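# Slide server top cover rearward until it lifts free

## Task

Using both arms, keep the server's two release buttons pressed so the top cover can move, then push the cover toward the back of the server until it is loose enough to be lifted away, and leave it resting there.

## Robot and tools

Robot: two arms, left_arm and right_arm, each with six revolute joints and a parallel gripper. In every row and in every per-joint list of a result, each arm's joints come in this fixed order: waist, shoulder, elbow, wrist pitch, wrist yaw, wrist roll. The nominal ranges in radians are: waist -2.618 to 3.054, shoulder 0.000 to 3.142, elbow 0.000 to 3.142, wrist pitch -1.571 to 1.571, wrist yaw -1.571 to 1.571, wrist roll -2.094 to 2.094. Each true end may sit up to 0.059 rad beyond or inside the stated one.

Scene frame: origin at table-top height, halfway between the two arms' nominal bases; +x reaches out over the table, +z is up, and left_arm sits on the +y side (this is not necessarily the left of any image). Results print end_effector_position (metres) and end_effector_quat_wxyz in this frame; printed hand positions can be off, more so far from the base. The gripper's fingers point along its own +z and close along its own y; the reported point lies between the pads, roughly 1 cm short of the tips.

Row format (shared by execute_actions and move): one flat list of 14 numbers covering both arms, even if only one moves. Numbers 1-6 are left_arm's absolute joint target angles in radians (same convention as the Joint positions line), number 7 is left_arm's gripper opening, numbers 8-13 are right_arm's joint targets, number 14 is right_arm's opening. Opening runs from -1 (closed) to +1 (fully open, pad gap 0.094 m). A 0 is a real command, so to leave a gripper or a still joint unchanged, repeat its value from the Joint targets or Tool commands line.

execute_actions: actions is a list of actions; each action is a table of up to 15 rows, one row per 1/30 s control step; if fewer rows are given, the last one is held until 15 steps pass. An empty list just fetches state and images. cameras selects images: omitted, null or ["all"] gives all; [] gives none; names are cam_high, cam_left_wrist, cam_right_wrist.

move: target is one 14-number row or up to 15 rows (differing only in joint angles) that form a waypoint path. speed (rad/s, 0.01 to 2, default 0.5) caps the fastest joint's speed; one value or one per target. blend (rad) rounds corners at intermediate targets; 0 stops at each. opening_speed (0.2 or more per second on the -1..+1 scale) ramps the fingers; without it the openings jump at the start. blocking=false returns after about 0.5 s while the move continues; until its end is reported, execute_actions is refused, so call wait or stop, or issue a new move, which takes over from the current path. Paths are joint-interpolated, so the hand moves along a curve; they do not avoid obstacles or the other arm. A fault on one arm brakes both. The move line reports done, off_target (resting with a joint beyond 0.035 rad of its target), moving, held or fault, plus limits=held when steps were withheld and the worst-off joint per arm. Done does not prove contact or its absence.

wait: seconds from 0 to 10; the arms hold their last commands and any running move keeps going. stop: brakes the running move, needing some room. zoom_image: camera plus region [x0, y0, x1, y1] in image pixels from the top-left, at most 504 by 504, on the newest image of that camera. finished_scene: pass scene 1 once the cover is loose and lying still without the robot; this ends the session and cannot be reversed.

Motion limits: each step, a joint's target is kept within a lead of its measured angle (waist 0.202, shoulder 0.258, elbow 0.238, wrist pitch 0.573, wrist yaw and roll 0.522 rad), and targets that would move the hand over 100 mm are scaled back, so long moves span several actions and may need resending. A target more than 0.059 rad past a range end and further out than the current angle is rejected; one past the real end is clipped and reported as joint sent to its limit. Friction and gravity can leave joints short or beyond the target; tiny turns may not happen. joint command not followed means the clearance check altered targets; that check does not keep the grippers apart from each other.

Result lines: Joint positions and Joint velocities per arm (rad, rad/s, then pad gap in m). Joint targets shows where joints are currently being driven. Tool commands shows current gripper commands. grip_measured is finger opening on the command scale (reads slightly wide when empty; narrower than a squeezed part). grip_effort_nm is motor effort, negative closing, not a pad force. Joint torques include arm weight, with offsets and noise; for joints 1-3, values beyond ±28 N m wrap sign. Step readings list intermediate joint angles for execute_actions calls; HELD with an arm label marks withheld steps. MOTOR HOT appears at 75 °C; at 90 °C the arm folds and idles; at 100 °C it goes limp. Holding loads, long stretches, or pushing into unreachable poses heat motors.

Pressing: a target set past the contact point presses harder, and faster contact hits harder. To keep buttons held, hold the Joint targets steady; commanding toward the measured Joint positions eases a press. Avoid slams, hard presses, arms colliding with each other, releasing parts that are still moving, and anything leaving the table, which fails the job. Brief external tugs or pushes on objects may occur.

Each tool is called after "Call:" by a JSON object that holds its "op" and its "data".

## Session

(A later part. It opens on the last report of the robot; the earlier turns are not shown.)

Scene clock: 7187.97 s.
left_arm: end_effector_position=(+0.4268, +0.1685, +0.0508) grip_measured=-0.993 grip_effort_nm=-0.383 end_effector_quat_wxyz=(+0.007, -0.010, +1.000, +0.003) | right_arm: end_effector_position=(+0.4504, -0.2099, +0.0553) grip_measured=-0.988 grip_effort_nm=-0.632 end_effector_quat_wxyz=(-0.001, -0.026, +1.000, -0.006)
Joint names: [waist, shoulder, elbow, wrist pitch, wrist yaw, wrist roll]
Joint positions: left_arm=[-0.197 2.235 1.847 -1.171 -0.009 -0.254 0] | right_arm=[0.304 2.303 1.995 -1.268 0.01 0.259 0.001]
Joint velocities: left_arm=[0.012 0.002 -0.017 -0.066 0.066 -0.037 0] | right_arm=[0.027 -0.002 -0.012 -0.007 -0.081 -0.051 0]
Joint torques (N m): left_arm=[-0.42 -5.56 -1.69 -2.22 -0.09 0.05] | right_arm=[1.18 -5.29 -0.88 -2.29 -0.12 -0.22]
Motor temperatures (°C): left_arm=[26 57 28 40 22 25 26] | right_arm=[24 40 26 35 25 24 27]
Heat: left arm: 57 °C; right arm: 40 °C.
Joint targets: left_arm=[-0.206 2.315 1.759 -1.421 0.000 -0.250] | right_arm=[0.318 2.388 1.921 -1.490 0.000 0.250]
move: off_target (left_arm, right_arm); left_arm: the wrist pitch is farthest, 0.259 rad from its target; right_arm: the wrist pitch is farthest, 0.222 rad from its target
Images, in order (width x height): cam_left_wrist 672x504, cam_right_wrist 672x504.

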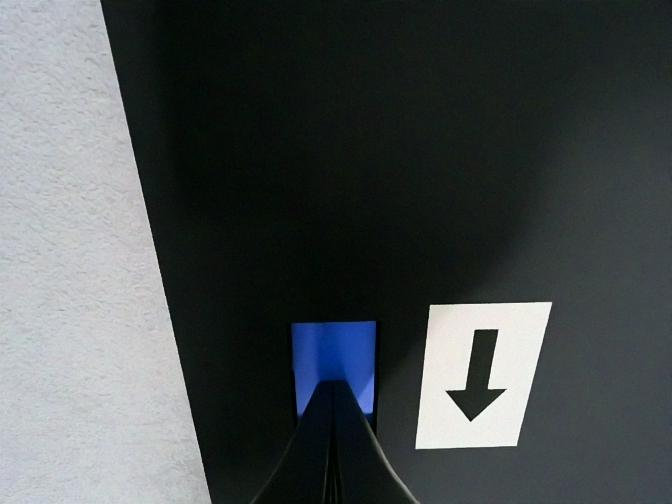

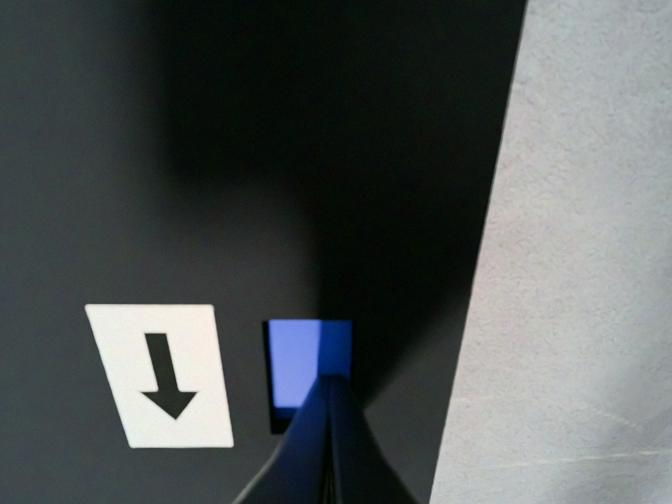

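Call:
{"op": "move", "data": {"target": [[-0.206, 2.240, 1.838, -1.180, 0.0, -0.25, -1.0, 0.318, 2.3886, 1.9207, -1.490, 0.0, 0.25, -1.0], [-0.188, 2.227, 1.848, -1.175, 0.0, -0.25, -1.0, 0.318, 2.3886, 1.9207, -1.490, 0.0, 0.25, -1.0], [-0.186, 2.318, 1.756, -1.430, 0.0, -0.25, -1.0, 0.318, 2.3886, 1.9207, -1.490, 0.0, 0.25, -1.0]], "speed": 0.15, "cameras": ["cam_left_wrist", "cam_right_wrist"]}}

Call:
{"op": "zoom_image", "data": {"camera": "cam_left_wrist", "region": [270, 310, 420, 460]}}

Call:
{"op": "zoom_image", "data": {"camera": "cam_left_wrist", "region": [350, 395, 400, 445]}}

Scene clock: 7356.53 s.
left_arm: end_effector_position=(+0.4274, +0.1703, +0.0511) grip_measured=-0.993 grip_effort_nm=-0.383 end_effector_quat_wxyz=(+0.009, -0.013, +1.000, +0.003) | right_arm: end_effector_position=(+0.4504, -0.2098, +0.0553) grip_measured=-0.988 grip_effort_nm=-0.637 end_effector_quat_wxyz=(-0.001, -0.026, +1.000, -0.006)
Joint names: [waist, shoulder, elbow, wrist pitch, wrist yaw, wrist roll]
Joint positions: left_arm=[-0.193 2.229 1.838 -1.163 -0.009 -0.254 0] | right_arm=[0.305 2.303 1.995 -1.268 0.011 0.259 0.001]
Joint velocities: left_arm=[0.022 -0.012 -0.007 0.051 0.007 -0.007 -0.001] | right_arm=[0.002 -0.002 0.032 -0.066 -0.007 -0.007 0]
Joint torques (N m): left_arm=[1.18 -4.97 -0.91 -2.29 -0.09 0.05] | right_arm=[1.28 -5.31 -0.9 -2.28 -0.12 -0.23]
Motor temperatures (°C): left_arm=[26 45 27 42 22 25 26] | right_arm=[24 34 26 38 25 24 27]
Heat: left arm: 45 °C; right arm: 38 °C.
Joint targets: left_arm=[-0.186 2.315 1.759 -1.421 0.000 -0.250] | right_arm=[0.318 2.388 1.921 -1.490 0.000 0.250]
move: off_target (left_arm, right_arm); left_arm: the wrist pitch is farthest, 0.267 rad from its target; right_arm: the wrist pitch is farthest, 0.222 rad from its target
Images, in order (width x height): cam_left_wrist 672x504, cam_right_wrist 672x504.

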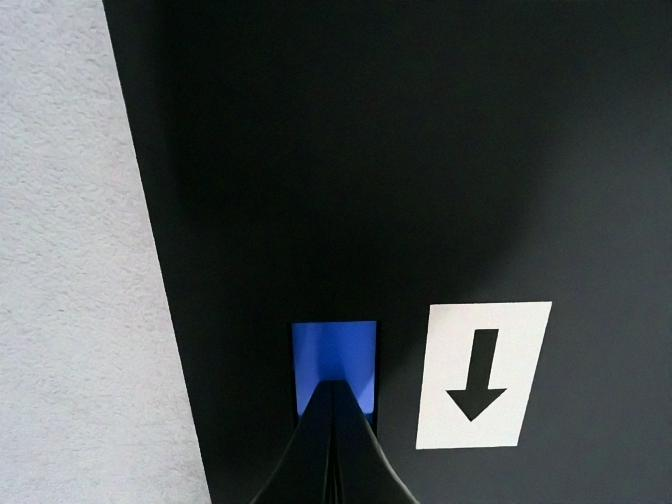

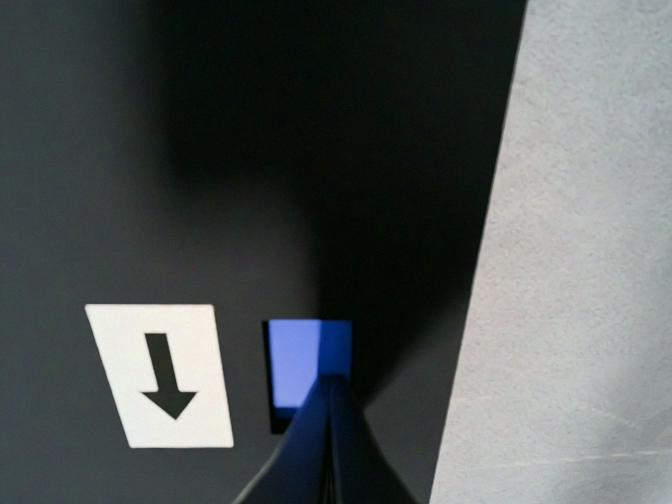

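Scaled by 3.360 from the camera's 672x504 image, which has a finer 960x720 frame.

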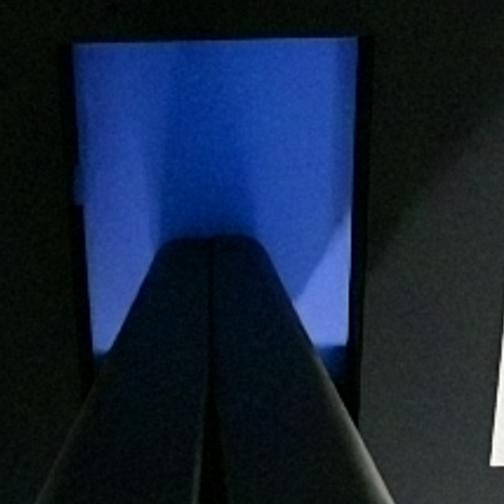

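Scaled by 10.080 from the camera's 672x504 image, which has a finer 960x720 frame.

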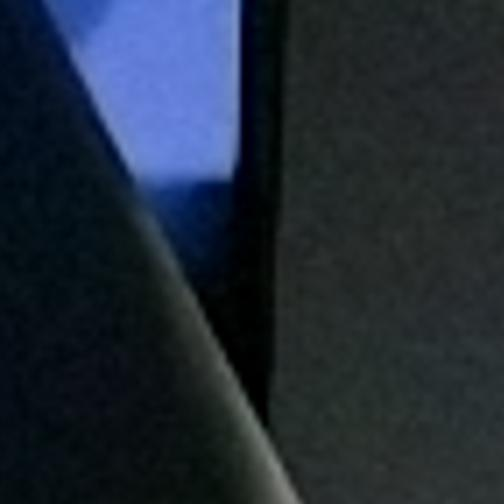

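Call:
{"op": "move", "data": {"target": [[-0.197, 2.2651, 1.818, -1.180, 0.0, -0.25, -1.0, 0.312, 2.3356, 1.983, -1.255, 0.0, 0.25, -1.0], [-0.200, 2.248, 1.904, -1.210, 0.0, -0.25, -1.0, 0.306, 2.323, 2.0665, -1.297, 0.0, 0.25, -1.0]], "speed": 0.15}}

Call:
{"op": "zoom_image", "data": {"camera": "cam_left_wrist", "region": [270, 280, 420, 430]}}

Call:
{"op": "zoom_image", "data": {"camera": "cam_right_wrist", "region": [240, 280, 390, 430]}}

Scene clock: 7432.63 s.
left_arm: end_effector_position=(+0.4311, +0.1694, +0.0629) grip_measured=-0.993 grip_effort_nm=-0.388 end_effector_quat_wxyz=(+0.014, -0.013, +1.000, +0.001) | right_arm: end_effector_position=(+0.4574, -0.2067, +0.0668) grip_measured=-0.988 grip_effort_nm=-0.637 end_effector_quat_wxyz=(+0.013, -0.026, +1.000, +0.001)
Joint names: [waist, shoulder, elbow, wrist pitch, wrist yaw, wrist roll]
Joint positions: left_arm=[-0.193 2.229 1.885 -1.2 -0.009 -0.254 0] | right_arm=[0.305 2.303 2.041 -1.284 0.006 0.259 0.001]
Joint velocities: left_arm=[-0.017 0.002 0.007 -0.051 -0.022 -0.007 0] | right_arm=[-0.012 -0.002 0.007 -0.007 0.066 0.022 0]
Joint torques (N m): left_arm=[-0.28 -11.28 8.27 0.23 -0.09 0.06] | right_arm=[0.08 -11.6 7.34 0.13 -0.07 -0.21]
Motor temperatures (°C): left_arm=[26 43 27 44 22 25 26] | right_arm=[24 34 26 39 25 24 27]
Heat: left arm: 44 °C; right arm: 39 °C.
Joint targets: left_arm=[-0.200 2.248 1.904 -1.210 0.000 -0.250] | right_arm=[0.306 2.323 2.066 -1.297 0.000 0.250]
move: done

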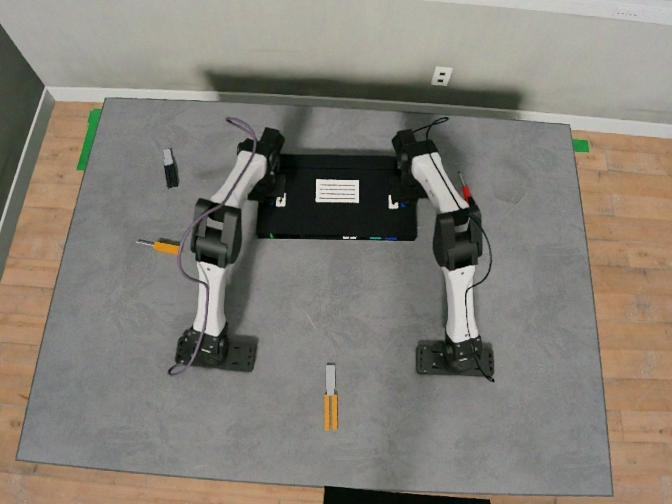

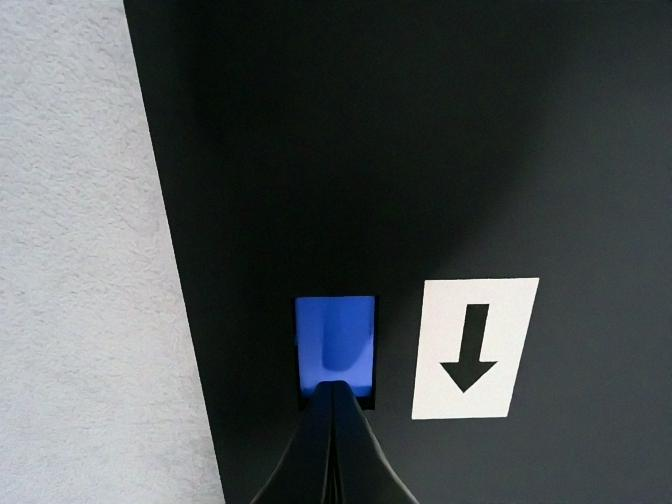

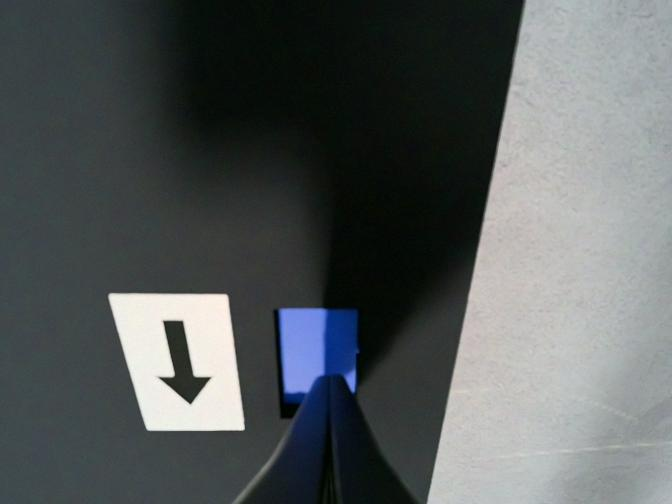

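Scaled by 3.360 from the camera's 672x504 image, which has a finer 960x720 frame.

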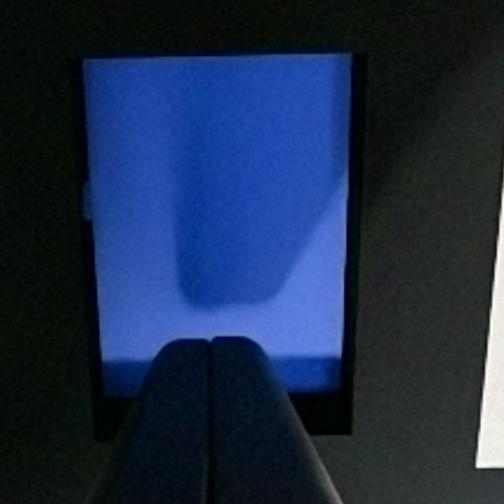

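Scaled by 3.360 from the camera's 672x504 image, which has a finer 960x720 frame.

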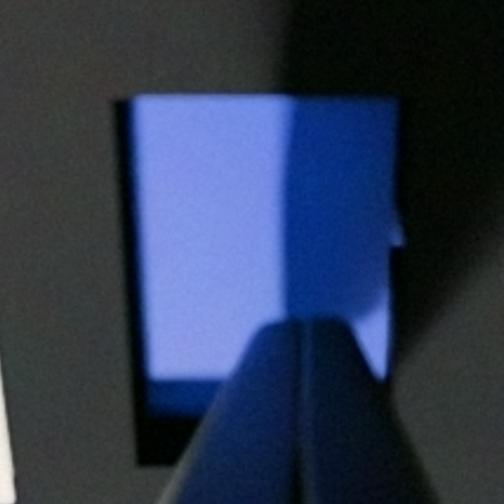

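Call:
{"op": "zoom_image", "data": {"camera": "cam_left_wrist", "region": [290, 370, 350, 430]}}

Call:
{"op": "zoom_image", "data": {"camera": "cam_right_wrist", "region": [265, 375, 325, 435]}}

Call:
{"op": "zoom_image", "data": {"camera": "cam_right_wrist", "region": [330, 295, 390, 355]}}

Call:
{"op": "zoom_image", "data": {"camera": "cam_left_wrist", "region": [280, 285, 340, 345]}}

Scaled by 8.400 from the camera's 672x504 image, which has a finer 960x720 frame.

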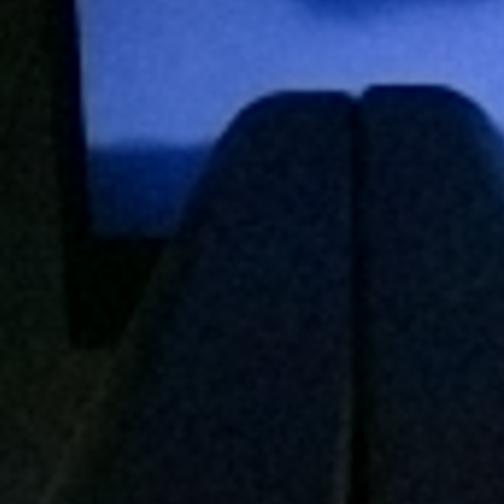

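Scaled by 8.400 from the camera's 672x504 image, which has a finer 960x720 frame.

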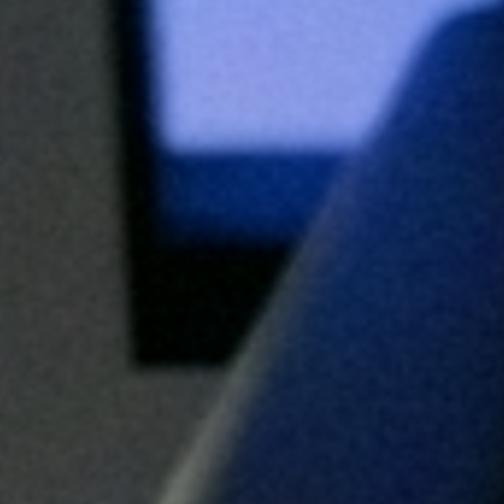

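Scaled by 8.400 from the camera's 672x504 image, which has a finer 960x720 frame.

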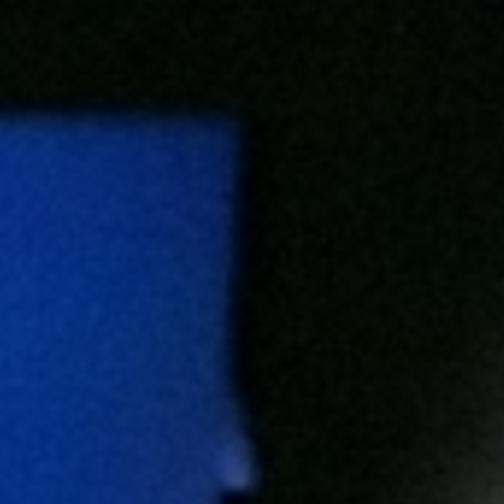

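Scaled by 8.400 from the camera's 672x504 image, which has a finer 960x720 frame.

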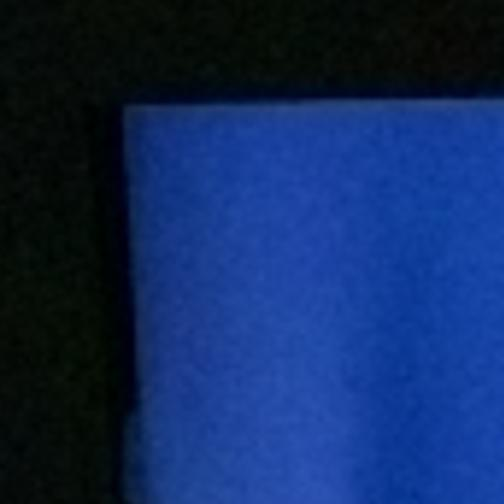

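Call:
{"op": "move", "data": {"target": [[-0.200, 2.240, 1.850, -1.180, 0.0, -0.25, -1.0, 0.308, 2.316, 2.006, -1.250, 0.0, 0.25, -1.0], [-0.200, 2.318, 1.784, -1.185, 0.0, -0.25, -1.0, 0.308, 2.389, 1.948, -1.255, 0.0, 0.25, -1.0]], "speed": 0.15, "cameras": ["cam_left_wrist", "cam_right_wrist"]}}

Call:
{"op": "zoom_image", "data": {"camera": "cam_right_wrist", "region": [240, 300, 390, 450]}}

Call:
{"op": "zoom_image", "data": {"camera": "cam_left_wrist", "region": [270, 300, 420, 450]}}

Scene clock: 7481.67 s.
left_arm: end_effector_position=(+0.4278, +0.1701, +0.0564) grip_measured=-0.993 grip_effort_nm=-0.383 end_effector_quat_wxyz=(+0.010, -0.013, +1.000, +0.002) | right_arm: end_effector_position=(+0.4561, -0.2070, +0.0562) grip_measured=-0.988 grip_effort_nm=-0.632 end_effector_quat_wxyz=(+0.011, -0.026, +1.000, +0.000)
Joint names: [waist, shoulder, elbow, wrist pitch, wrist yaw, wrist roll]
Joint positions: left_arm=[-0.193 2.225 1.853 -1.179 -0.009 -0.254 0] | right_arm=[0.305 2.303 1.999 -1.246 0.006 0.259 0.001]
Joint velocities: left_arm=[-0.027 0.002 0.007 0.022 0.022 0.022 0.001] | right_arm=[0.002 0.007 0.002 -0.007 -0.037 -0.051 0]
Joint torques (N m): left_arm=[-0.31 -4.23 0.02 0.26 -0.1 0.06] | right_arm=[0.18 -5.27 0.96 0.18 -0.09 -0.22]
Motor temperatures (°C): left_arm=[26 50 33 36 22 25 26] | right_arm=[24 43 31 35 25 24 27]
Heat: left arm: 50 °C; right arm: 43 °C.
Joint targets: left_arm=[-0.200 2.318 1.784 -1.185 0.000 -0.250] | right_arm=[0.308 2.389 1.948 -1.255 0.000 0.250]
move: off_target (left_arm, right_arm); left_arm: the shoulder is farthest, 0.093 rad from its target; right_arm: the shoulder is farthest, 0.086 rad from its target
Images, in order (width x height): cam_left_wrist 672x504, cam_right_wrist 672x504.

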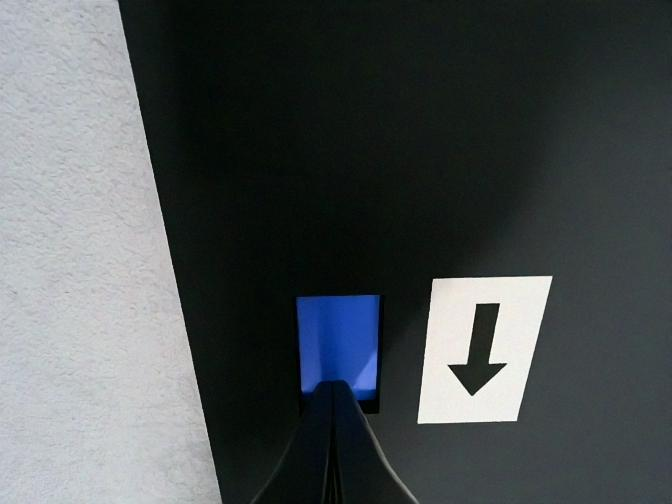

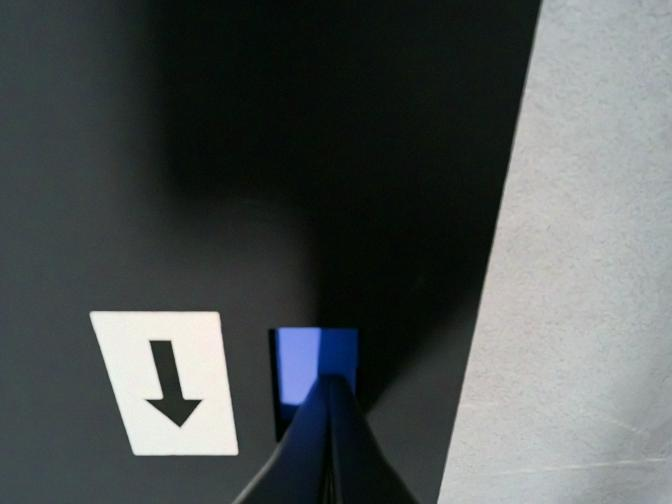

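Scaled by 3.360 from the camera's 672x504 image, which has a finer 960x720 frame.

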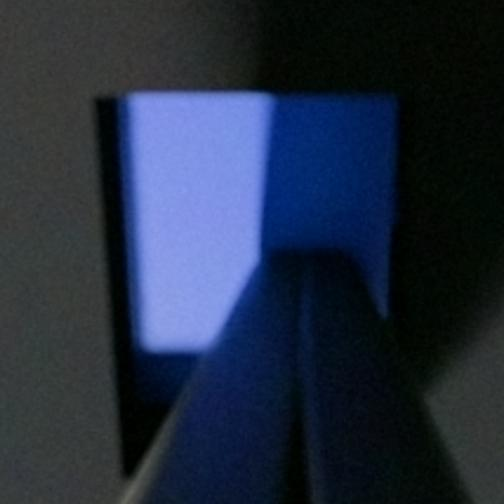

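Scaled by 3.360 from the camera's 672x504 image, which has a finer 960x720 frame.

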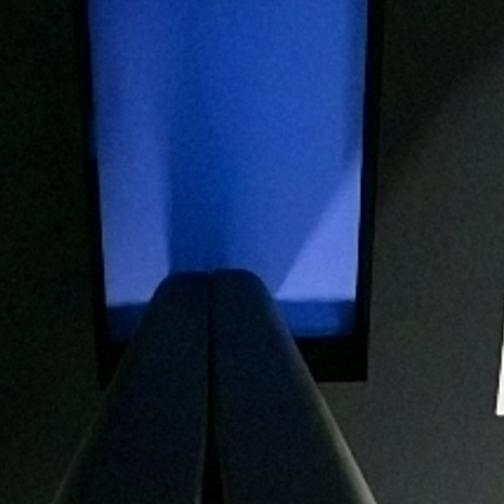

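Call:
{"op": "move", "data": {"target": [[-0.198, 2.248, 1.904, -1.210, 0.0, -0.25, -1.0, 0.308, 2.389, 1.948, -1.255, 0.0, 0.25, -1.0], [-0.183, 2.300, 1.991, -1.265, 0.0, -0.25, -1.0, 0.308, 2.389, 1.948, -1.255, 0.0, 0.25, -1.0], [-0.183, 2.2476, 1.8827, -1.190, 0.0, -0.25, -1.0, 0.308, 2.389, 1.948, -1.255, 0.0, 0.25, -1.0], [-0.183, 2.350, 1.8114, -1.215, 0.0, -0.25, -1.0, 0.308, 2.389, 1.948, -1.255, 0.0, 0.25, -1.0]], "speed": 0.2, "cameras": ["cam_left_wrist", "cam_right_wrist"]}}

Call:
{"op": "zoom_image", "data": {"camera": "cam_left_wrist", "region": [270, 310, 420, 460]}}

Call:
{"op": "zoom_image", "data": {"camera": "cam_right_wrist", "region": [240, 310, 390, 460]}}

Scene clock: 7568.30 s.
left_arm: end_effector_position=(+0.4313, +0.1704, +0.0499) grip_measured=-0.993 grip_effort_nm=-0.383 end_effector_quat_wxyz=(+0.004, -0.014, +1.000, +0.003) | right_arm: end_effector_position=(+0.4560, -0.2071, +0.0561) grip_measured=-0.988 grip_effort_nm=-0.632 end_effector_quat_wxyz=(+0.011, -0.026, +1.000, +0.000)
Joint names: [waist, shoulder, elbow, wrist pitch, wrist yaw, wrist roll]
Joint positions: left_arm=[-0.19 2.258 1.882 -1.189 -0.008 -0.254 0] | right_arm=[0.305 2.303 1.998 -1.246 0.006 0.259 0.001]
Joint velocities: left_arm=[-0.002 0.037 -0.027 -0.037 -0.051 -0.125 0] | right_arm=[-0.022 -0.022 -0.002 -0.066 0.007 -0.037 0]
Joint torques (N m): left_arm=[1.17 -4.57 -0.13 0.02 -0.09 0.04] | right_arm=[0.29 -5.16 1.01 0.23 -0.09 -0.22]
Motor temperatures (°C): left_arm=[26 42 28 32 22 25 26] | right_arm=[24 35 27 33 25 24 27]
Heat: left arm: 42 °C; right arm: 35 °C.
Joint targets: left_arm=[-0.183 2.350 1.812 -1.215 0.000 -0.250] | right_arm=[0.308 2.389 1.948 -1.255 0.000 0.250]
move: off_target (left_arm, right_arm); left_arm: the shoulder is farthest, 0.092 rad from its target; right_arm: the shoulder is farthest, 0.086 rad from its target
Images, in order (width x height): cam_left_wrist 672x504, cam_right_wrist 672x504.

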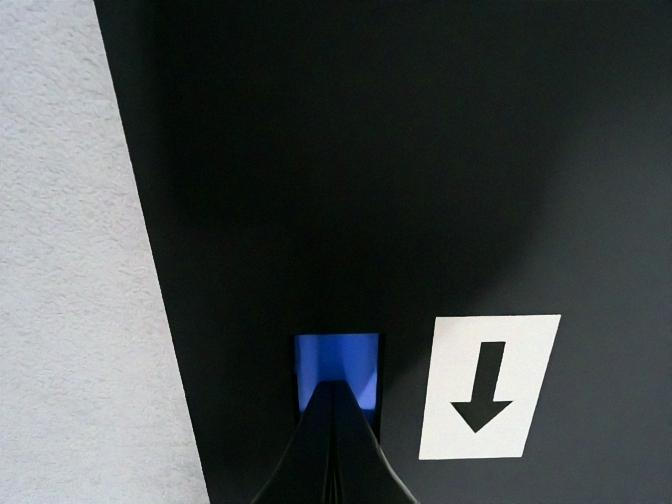

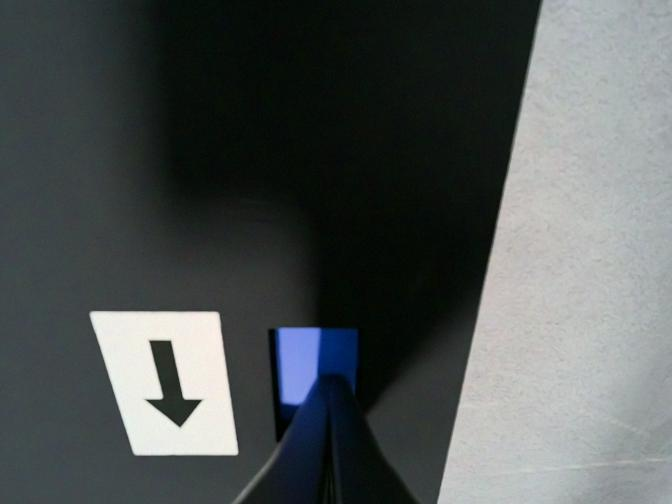

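Scaled by 3.360 from the camera's 672x504 image, which has a finer 960x720 frame.

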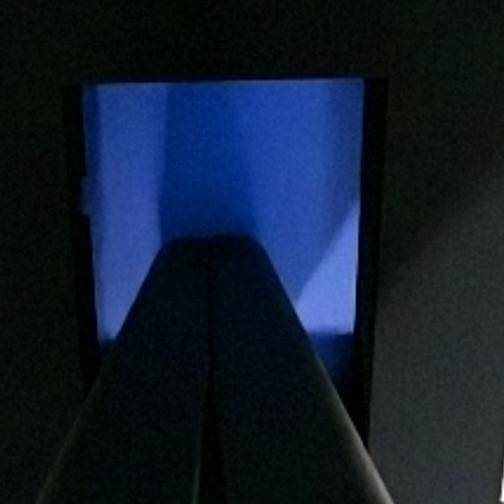

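Scaled by 3.360 from the camera's 672x504 image, which has a finer 960x720 frame.

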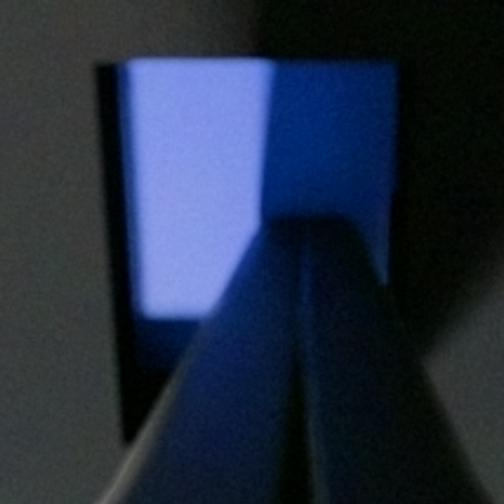

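Call:
{"op": "move", "data": {"target": [-0.185, 2.3605, 1.7949, -1.310, 0.0, -0.25, -1.0, 0.308, 2.4098, 1.9232, -1.3525, 0.0, 0.25, -1.0], "speed": 0.08, "cameras": ["cam_left_wrist", "cam_right_wrist"]}}

Call:
{"op": "zoom_image", "data": {"camera": "cam_left_wrist", "region": [270, 310, 420, 460]}}

Call:
{"op": "zoom_image", "data": {"camera": "cam_right_wrist", "region": [240, 310, 390, 460]}}

Scene clock: 7602.20 s.
left_arm: end_effector_position=(+0.4291, +0.1709, +0.0483) grip_measured=-0.993 grip_effort_nm=-0.383 end_effector_quat_wxyz=(+0.000, -0.014, +1.000, +0.004) | right_arm: end_effector_position=(+0.4535, -0.2079, +0.0540) grip_measured=-0.988 grip_effort_nm=-0.637 end_effector_quat_wxyz=(+0.006, -0.026, +1.000, -0.001)
Joint names: [waist, shoulder, elbow, wrist pitch, wrist yaw, wrist roll]
Joint positions: left_arm=[-0.19 2.258 1.875 -1.19 -0.008 -0.254 0] | right_arm=[0.305 2.303 1.99 -1.248 0.006 0.259 0.001]
Joint velocities: left_arm=[0.017 -0.017 -0.012 -0.051 0.007 0.007 -0.001] | right_arm=[-0.022 0.002 0.012 -0.022 -0.007 -0.007 -0.001]
Joint torques (N m): left_arm=[0.98 -3.56 -1.02 -0.93 -0.09 0.05] | right_arm=[0.23 -3.15 -0.35 -0.93 -0.07 -0.25]
Motor temperatures (°C): left_arm=[26 41 27 31 22 25 26] | right_arm=[24 34 27 33 25 24 27]
Heat: left arm: 41 °C; right arm: 34 °C.
Joint targets: left_arm=[-0.185 2.361 1.795 -1.310 0.000 -0.250] | right_arm=[0.308 2.410 1.923 -1.353 0.000 0.250]
move: off_target (left_arm, right_arm); left_arm: the wrist pitch is farthest, 0.120 rad from its target; right_arm: the shoulder is farthest, 0.107 rad from its target
Images, in order (width x height): cam_left_wrist 672x504, cam_right_wrist 672x504.

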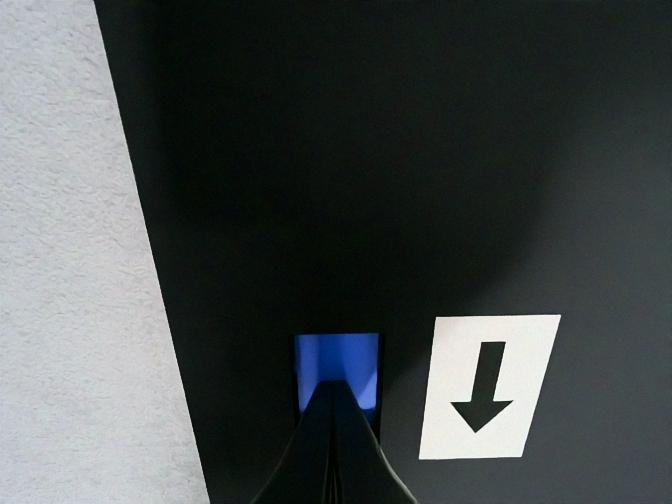

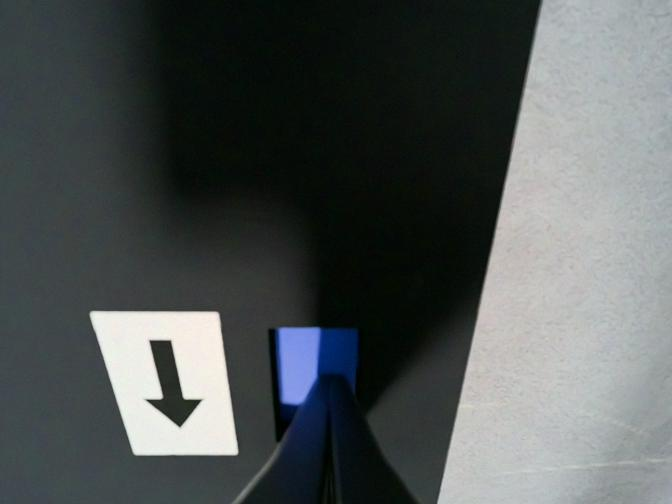

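Scaled by 3.360 from the camera's 672x504 image, which has a finer 960x720 frame.

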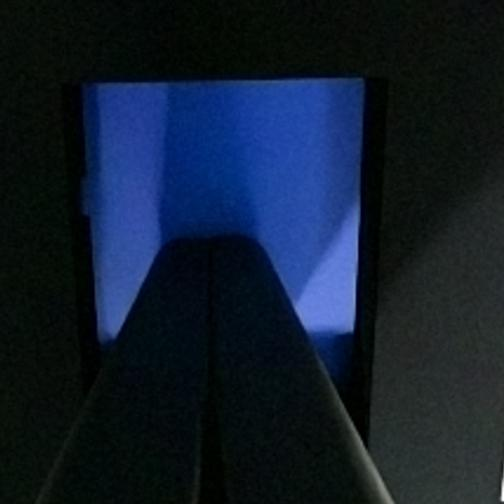

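Scaled by 3.360 from the camera's 672x504 image, which has a finer 960x720 frame.

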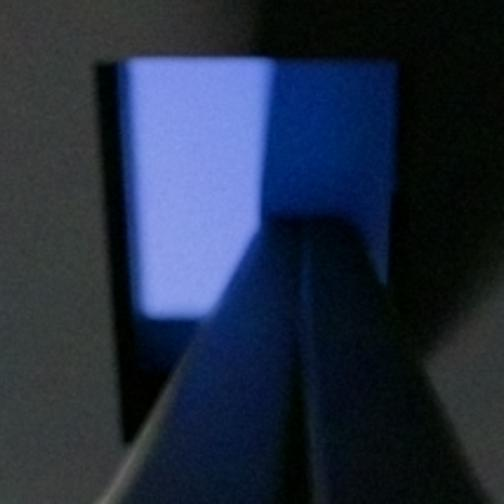

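Call:
{"op": "move", "data": {"target": [-0.187, 2.3625, 1.786, -1.390, 0.0, -0.25, -1.0, 0.308, 2.4118, 1.9145, -1.424, 0.0, 0.25, -1.0], "speed": 0.08, "cameras": ["cam_left_wrist", "cam_right_wrist"]}}

Call:
{"op": "zoom_image", "data": {"camera": "cam_left_wrist", "region": [270, 310, 420, 460]}}

Call:
{"op": "zoom_image", "data": {"camera": "cam_right_wrist", "region": [240, 310, 390, 460]}}

Call:
{"op": "move", "data": {"target": [-0.189, 2.3625, 1.780, -1.455, 0.0, -0.25, -1.0, 0.308, 2.4118, 1.9082, -1.480, 0.0, 0.25, -1.0], "speed": 0.08, "cameras": ["cam_left_wrist", "cam_right_wrist"]}}

Call:
{"op": "zoom_image", "data": {"camera": "cam_left_wrist", "region": [270, 310, 420, 460]}}

Call:
{"op": "zoom_image", "data": {"camera": "cam_right_wrist", "region": [240, 310, 390, 460]}}

Scene clock: 7618.23 s.
left_arm: end_effector_position=(+0.4285, +0.1710, +0.0483) grip_measured=-0.993 grip_effort_nm=-0.383 end_effector_quat_wxyz=(-0.001, -0.014, +1.000, +0.005) | right_arm: end_effector_position=(+0.4517, -0.2084, +0.0530) grip_measured=-0.988 grip_effort_nm=-0.637 end_effector_quat_wxyz=(+0.001, -0.026, +1.000, -0.003)
Joint names: [waist, shoulder, elbow, wrist pitch, wrist yaw, wrist roll]
Joint positions: left_arm=[-0.19 2.258 1.875 -1.193 -0.008 -0.254 0] | right_arm=[0.305 2.305 1.99 -1.254 0.006 0.259 0.001]
Joint velocities: left_arm=[-0.012 -0.027 -0.002 -0.022 -0.022 -0.022 0] | right_arm=[0.007 -0.002 -0.002 0.066 -0.007 0.051 0]
Joint torques (N m): left_arm=[0.79 -3.44 -1.89 -1.72 -0.09 0.06] | right_arm=[0.24 -3.21 -1.07 -1.67 -0.08 -0.22]
Motor temperatures (°C): left_arm=[26 40 27 31 22 25 26] | right_arm=[24 33 27 33 25 24 27]
Heat: left arm: 40 °C; right arm: 33 °C.
Joint targets: left_arm=[-0.187 2.363 1.786 -1.390 0.000 -0.250] | right_arm=[0.308 2.412 1.914 -1.424 0.000 0.250]
move: off_target (left_arm, right_arm); left_arm: the wrist pitch is farthest, 0.197 rad from its target; right_arm: the wrist pitch is farthest, 0.170 rad from its target
Images, in order (width x height): cam_left_wrist 672x504, cam_right_wrist 672x504.

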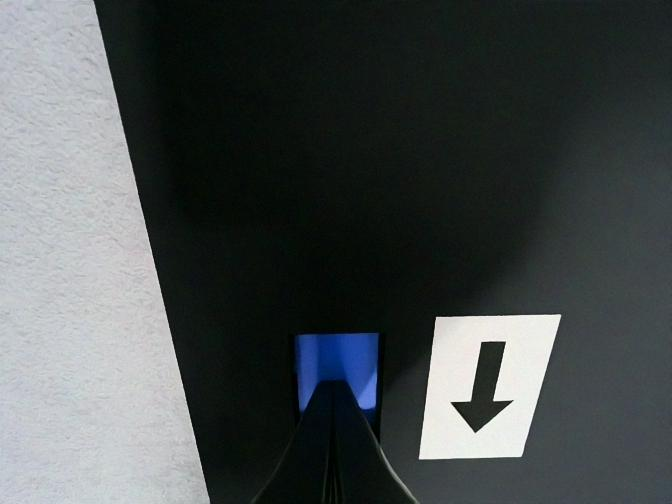

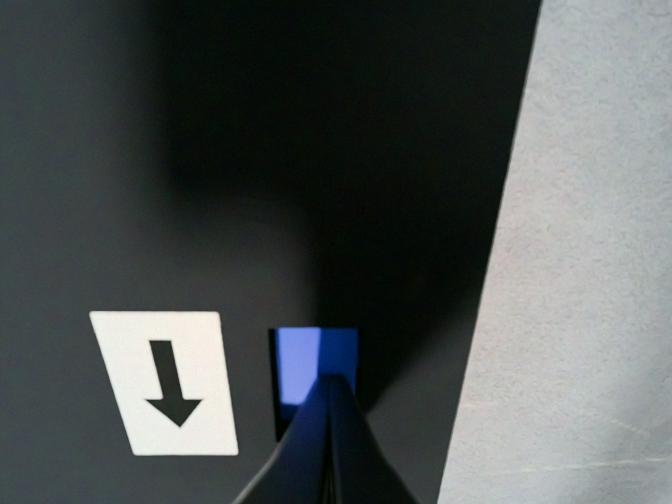

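Scaled by 3.360 from the camera's 672x504 image, which has a finer 960x720 frame.

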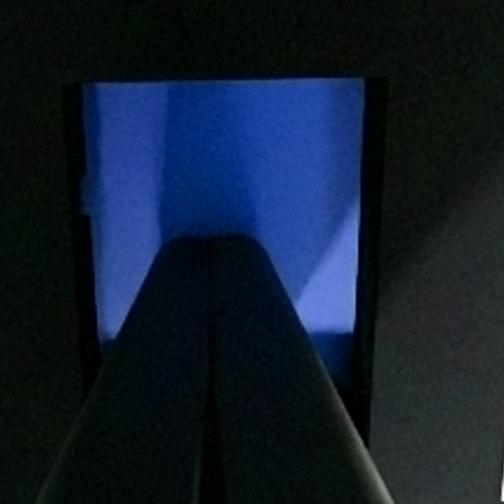

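Scaled by 3.360 from the camera's 672x504 image, which has a finer 960x720 frame.

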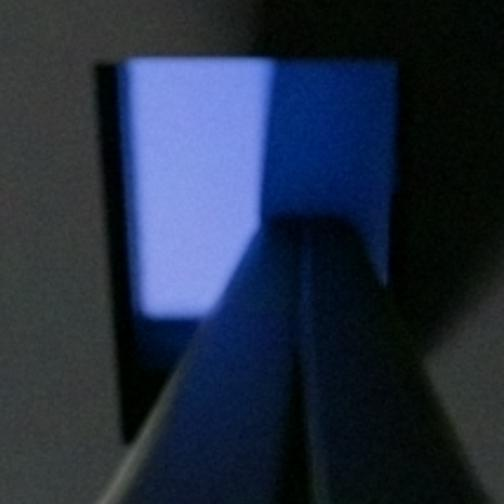

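Scene clock: 7619.27 s.
left_arm: end_effector_position=(+0.4282, +0.1711, +0.0483) grip_measured=-0.993 grip_effort_nm=-0.383 end_effector_quat_wxyz=(-0.002, -0.014, +1.000, +0.005) | right_arm: end_effector_position=(+0.4511, -0.2086, +0.0530) grip_measured=-0.988 grip_effort_nm=-0.632 end_effector_quat_wxyz=(+0.000, -0.026, +1.000, -0.003)
Joint names: [waist, shoulder, elbow, wrist pitch, wrist yaw, wrist roll]
Joint positions: left_arm=[-0.19 2.258 1.875 -1.194 -0.008 -0.254 0] | right_arm=[0.305 2.305 1.99 -1.257 0.006 0.259 0.001]
Joint velocities: left_arm=[0.027 -0.012 -0.017 0.037 0.007 0.022 0] | right_arm=[0.002 -0.002 -0.002 0.022 0.022 -0.022 -0.001]
Joint torques (N m): left_arm=[0.62 -4.3 -1.61 -2.14 -0.1 0.05] | right_arm=[0.27 -3.21 -1.63 -2.26 -0.06 -0.22]
Motor temperatures (°C): left_arm=[26 40 27 31 22 25 26] | right_arm=[24 33 27 33 25 24 27]
Heat: left arm: 40 °C; right arm: 33 °C.
Joint targets: left_arm=[-0.189 2.353 1.789 -1.431 -0.001 -0.250] | right_arm=[0.308 2.412 1.908 -1.480 0.000 0.250]
move: off_target (left_arm, right_arm); left_arm: the wrist pitch is farthest, 0.261 rad from its target; right_arm: the wrist pitch is farthest, 0.223 rad from its target
Images, in order (width x height): cam_left_wrist 672x504, cam_right_wrist 672x504.

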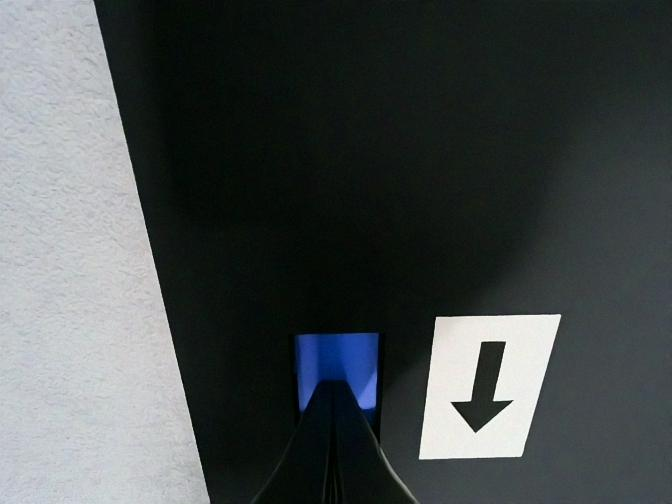

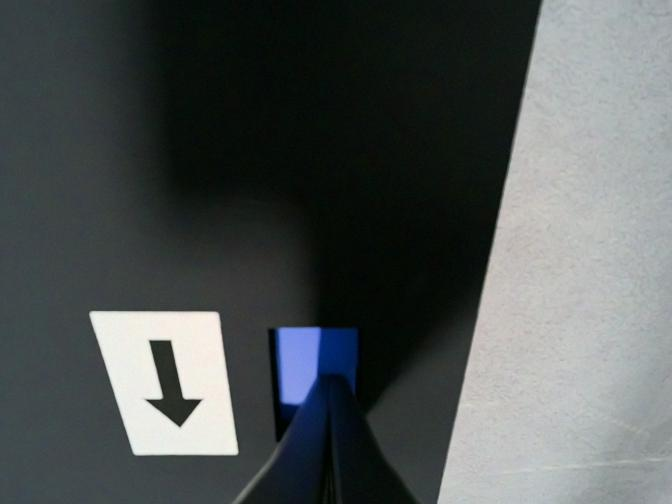

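Scaled by 3.360 from the camera's 672x504 image, which has a finer 960x720 frame.

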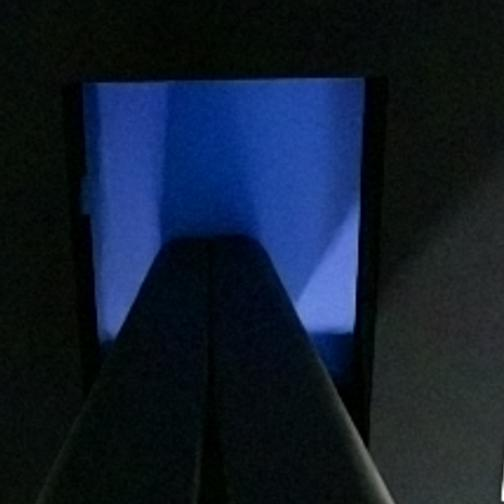

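Scaled by 3.360 from the camera's 672x504 image, which has a finer 960x720 frame.

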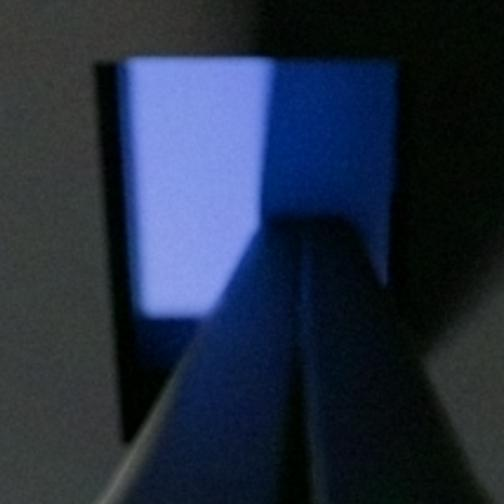

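Call:
{"op": "move", "data": {"target": [-0.191, 2.3128, 1.8048, -1.480, 0.0, -0.25, -1.0, 0.308, 2.3621, 1.9317, -1.520, 0.0, 0.25, -1.0], "speed": 0.06, "cameras": ["cam_left_wrist", "cam_right_wrist"]}}

Call:
{"op": "zoom_image", "data": {"camera": "cam_left_wrist", "region": [270, 310, 420, 460]}}

Call:
{"op": "zoom_image", "data": {"camera": "cam_right_wrist", "region": [240, 310, 390, 460]}}

Scene clock: 7635.13 s.
left_arm: end_effector_position=(+0.4280, +0.1711, +0.0488) grip_measured=-0.993 grip_effort_nm=-0.383 end_effector_quat_wxyz=(-0.002, -0.014, +1.000, +0.005) | right_arm: end_effector_position=(+0.4508, -0.2087, +0.0533) grip_measured=-0.988 grip_effort_nm=-0.632 end_effector_quat_wxyz=(+0.000, -0.026, +1.000, -0.003)
Joint names: [waist, shoulder, elbow, wrist pitch, wrist yaw, wrist roll]
Joint positions: left_arm=[-0.19 2.257 1.875 -1.195 -0.008 -0.254 0] | right_arm=[0.305 2.304 1.99 -1.259 0.006 0.259 0.001]
Joint velocities: left_arm=[0.002 -0.012 0.007 -0.022 0.037 0.022 0] | right_arm=[0.012 0.012 0.012 0.081 0.066 -0.066 -0.001]
Joint torques (N m): left_arm=[0.39 -7.95 -0.14 -2.63 -0.1 0.05] | right_arm=[0.2 -7.97 0.4 -2.77 -0.07 -0.23]
Motor temperatures (°C): left_arm=[26 40 27 35 22 25 26] | right_arm=[24 32 26 36 25 24 27]
Heat: left arm: 40 °C; right arm: 36 °C.
Joint targets: left_arm=[-0.191 2.313 1.805 -1.480 0.000 -0.250] | right_arm=[0.308 2.362 1.932 -1.520 0.000 0.250]
move: off_target (left_arm, right_arm); left_arm: the wrist pitch is farthest, 0.285 rad from its target; right_arm: the wrist pitch is farthest, 0.261 rad from its target
Images, in order (width x height): cam_left_wrist 672x504, cam_right_wrist 672x504.

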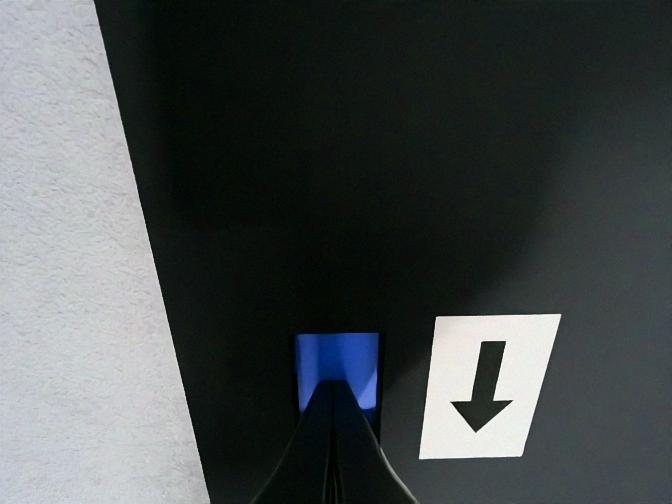

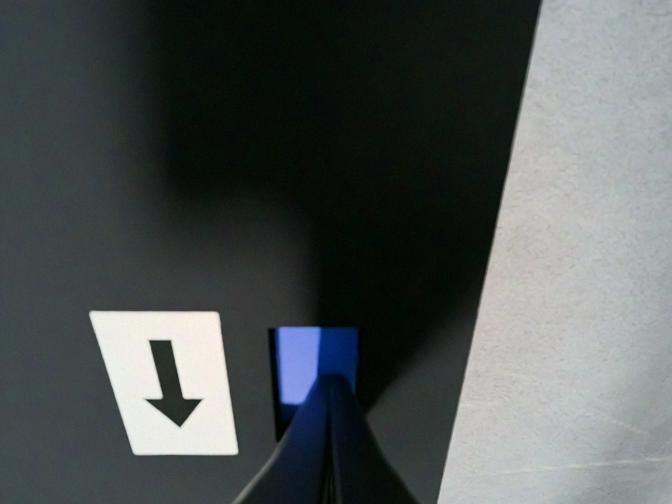

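Scaled by 3.360 from the camera's 672x504 image, which has a finer 960x720 frame.

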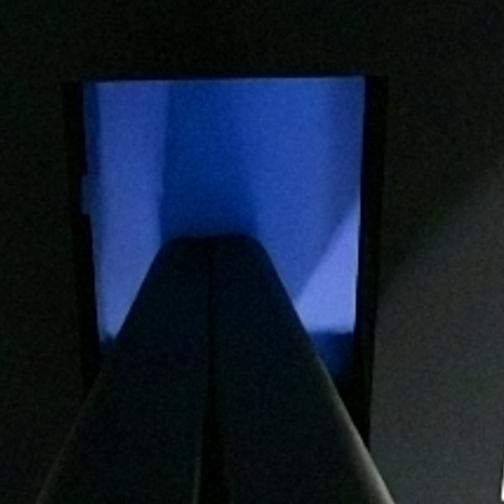

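Scaled by 3.360 from the camera's 672x504 image, which has a finer 960x720 frame.

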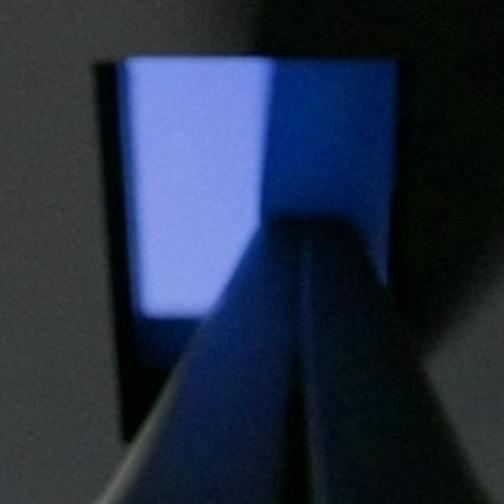

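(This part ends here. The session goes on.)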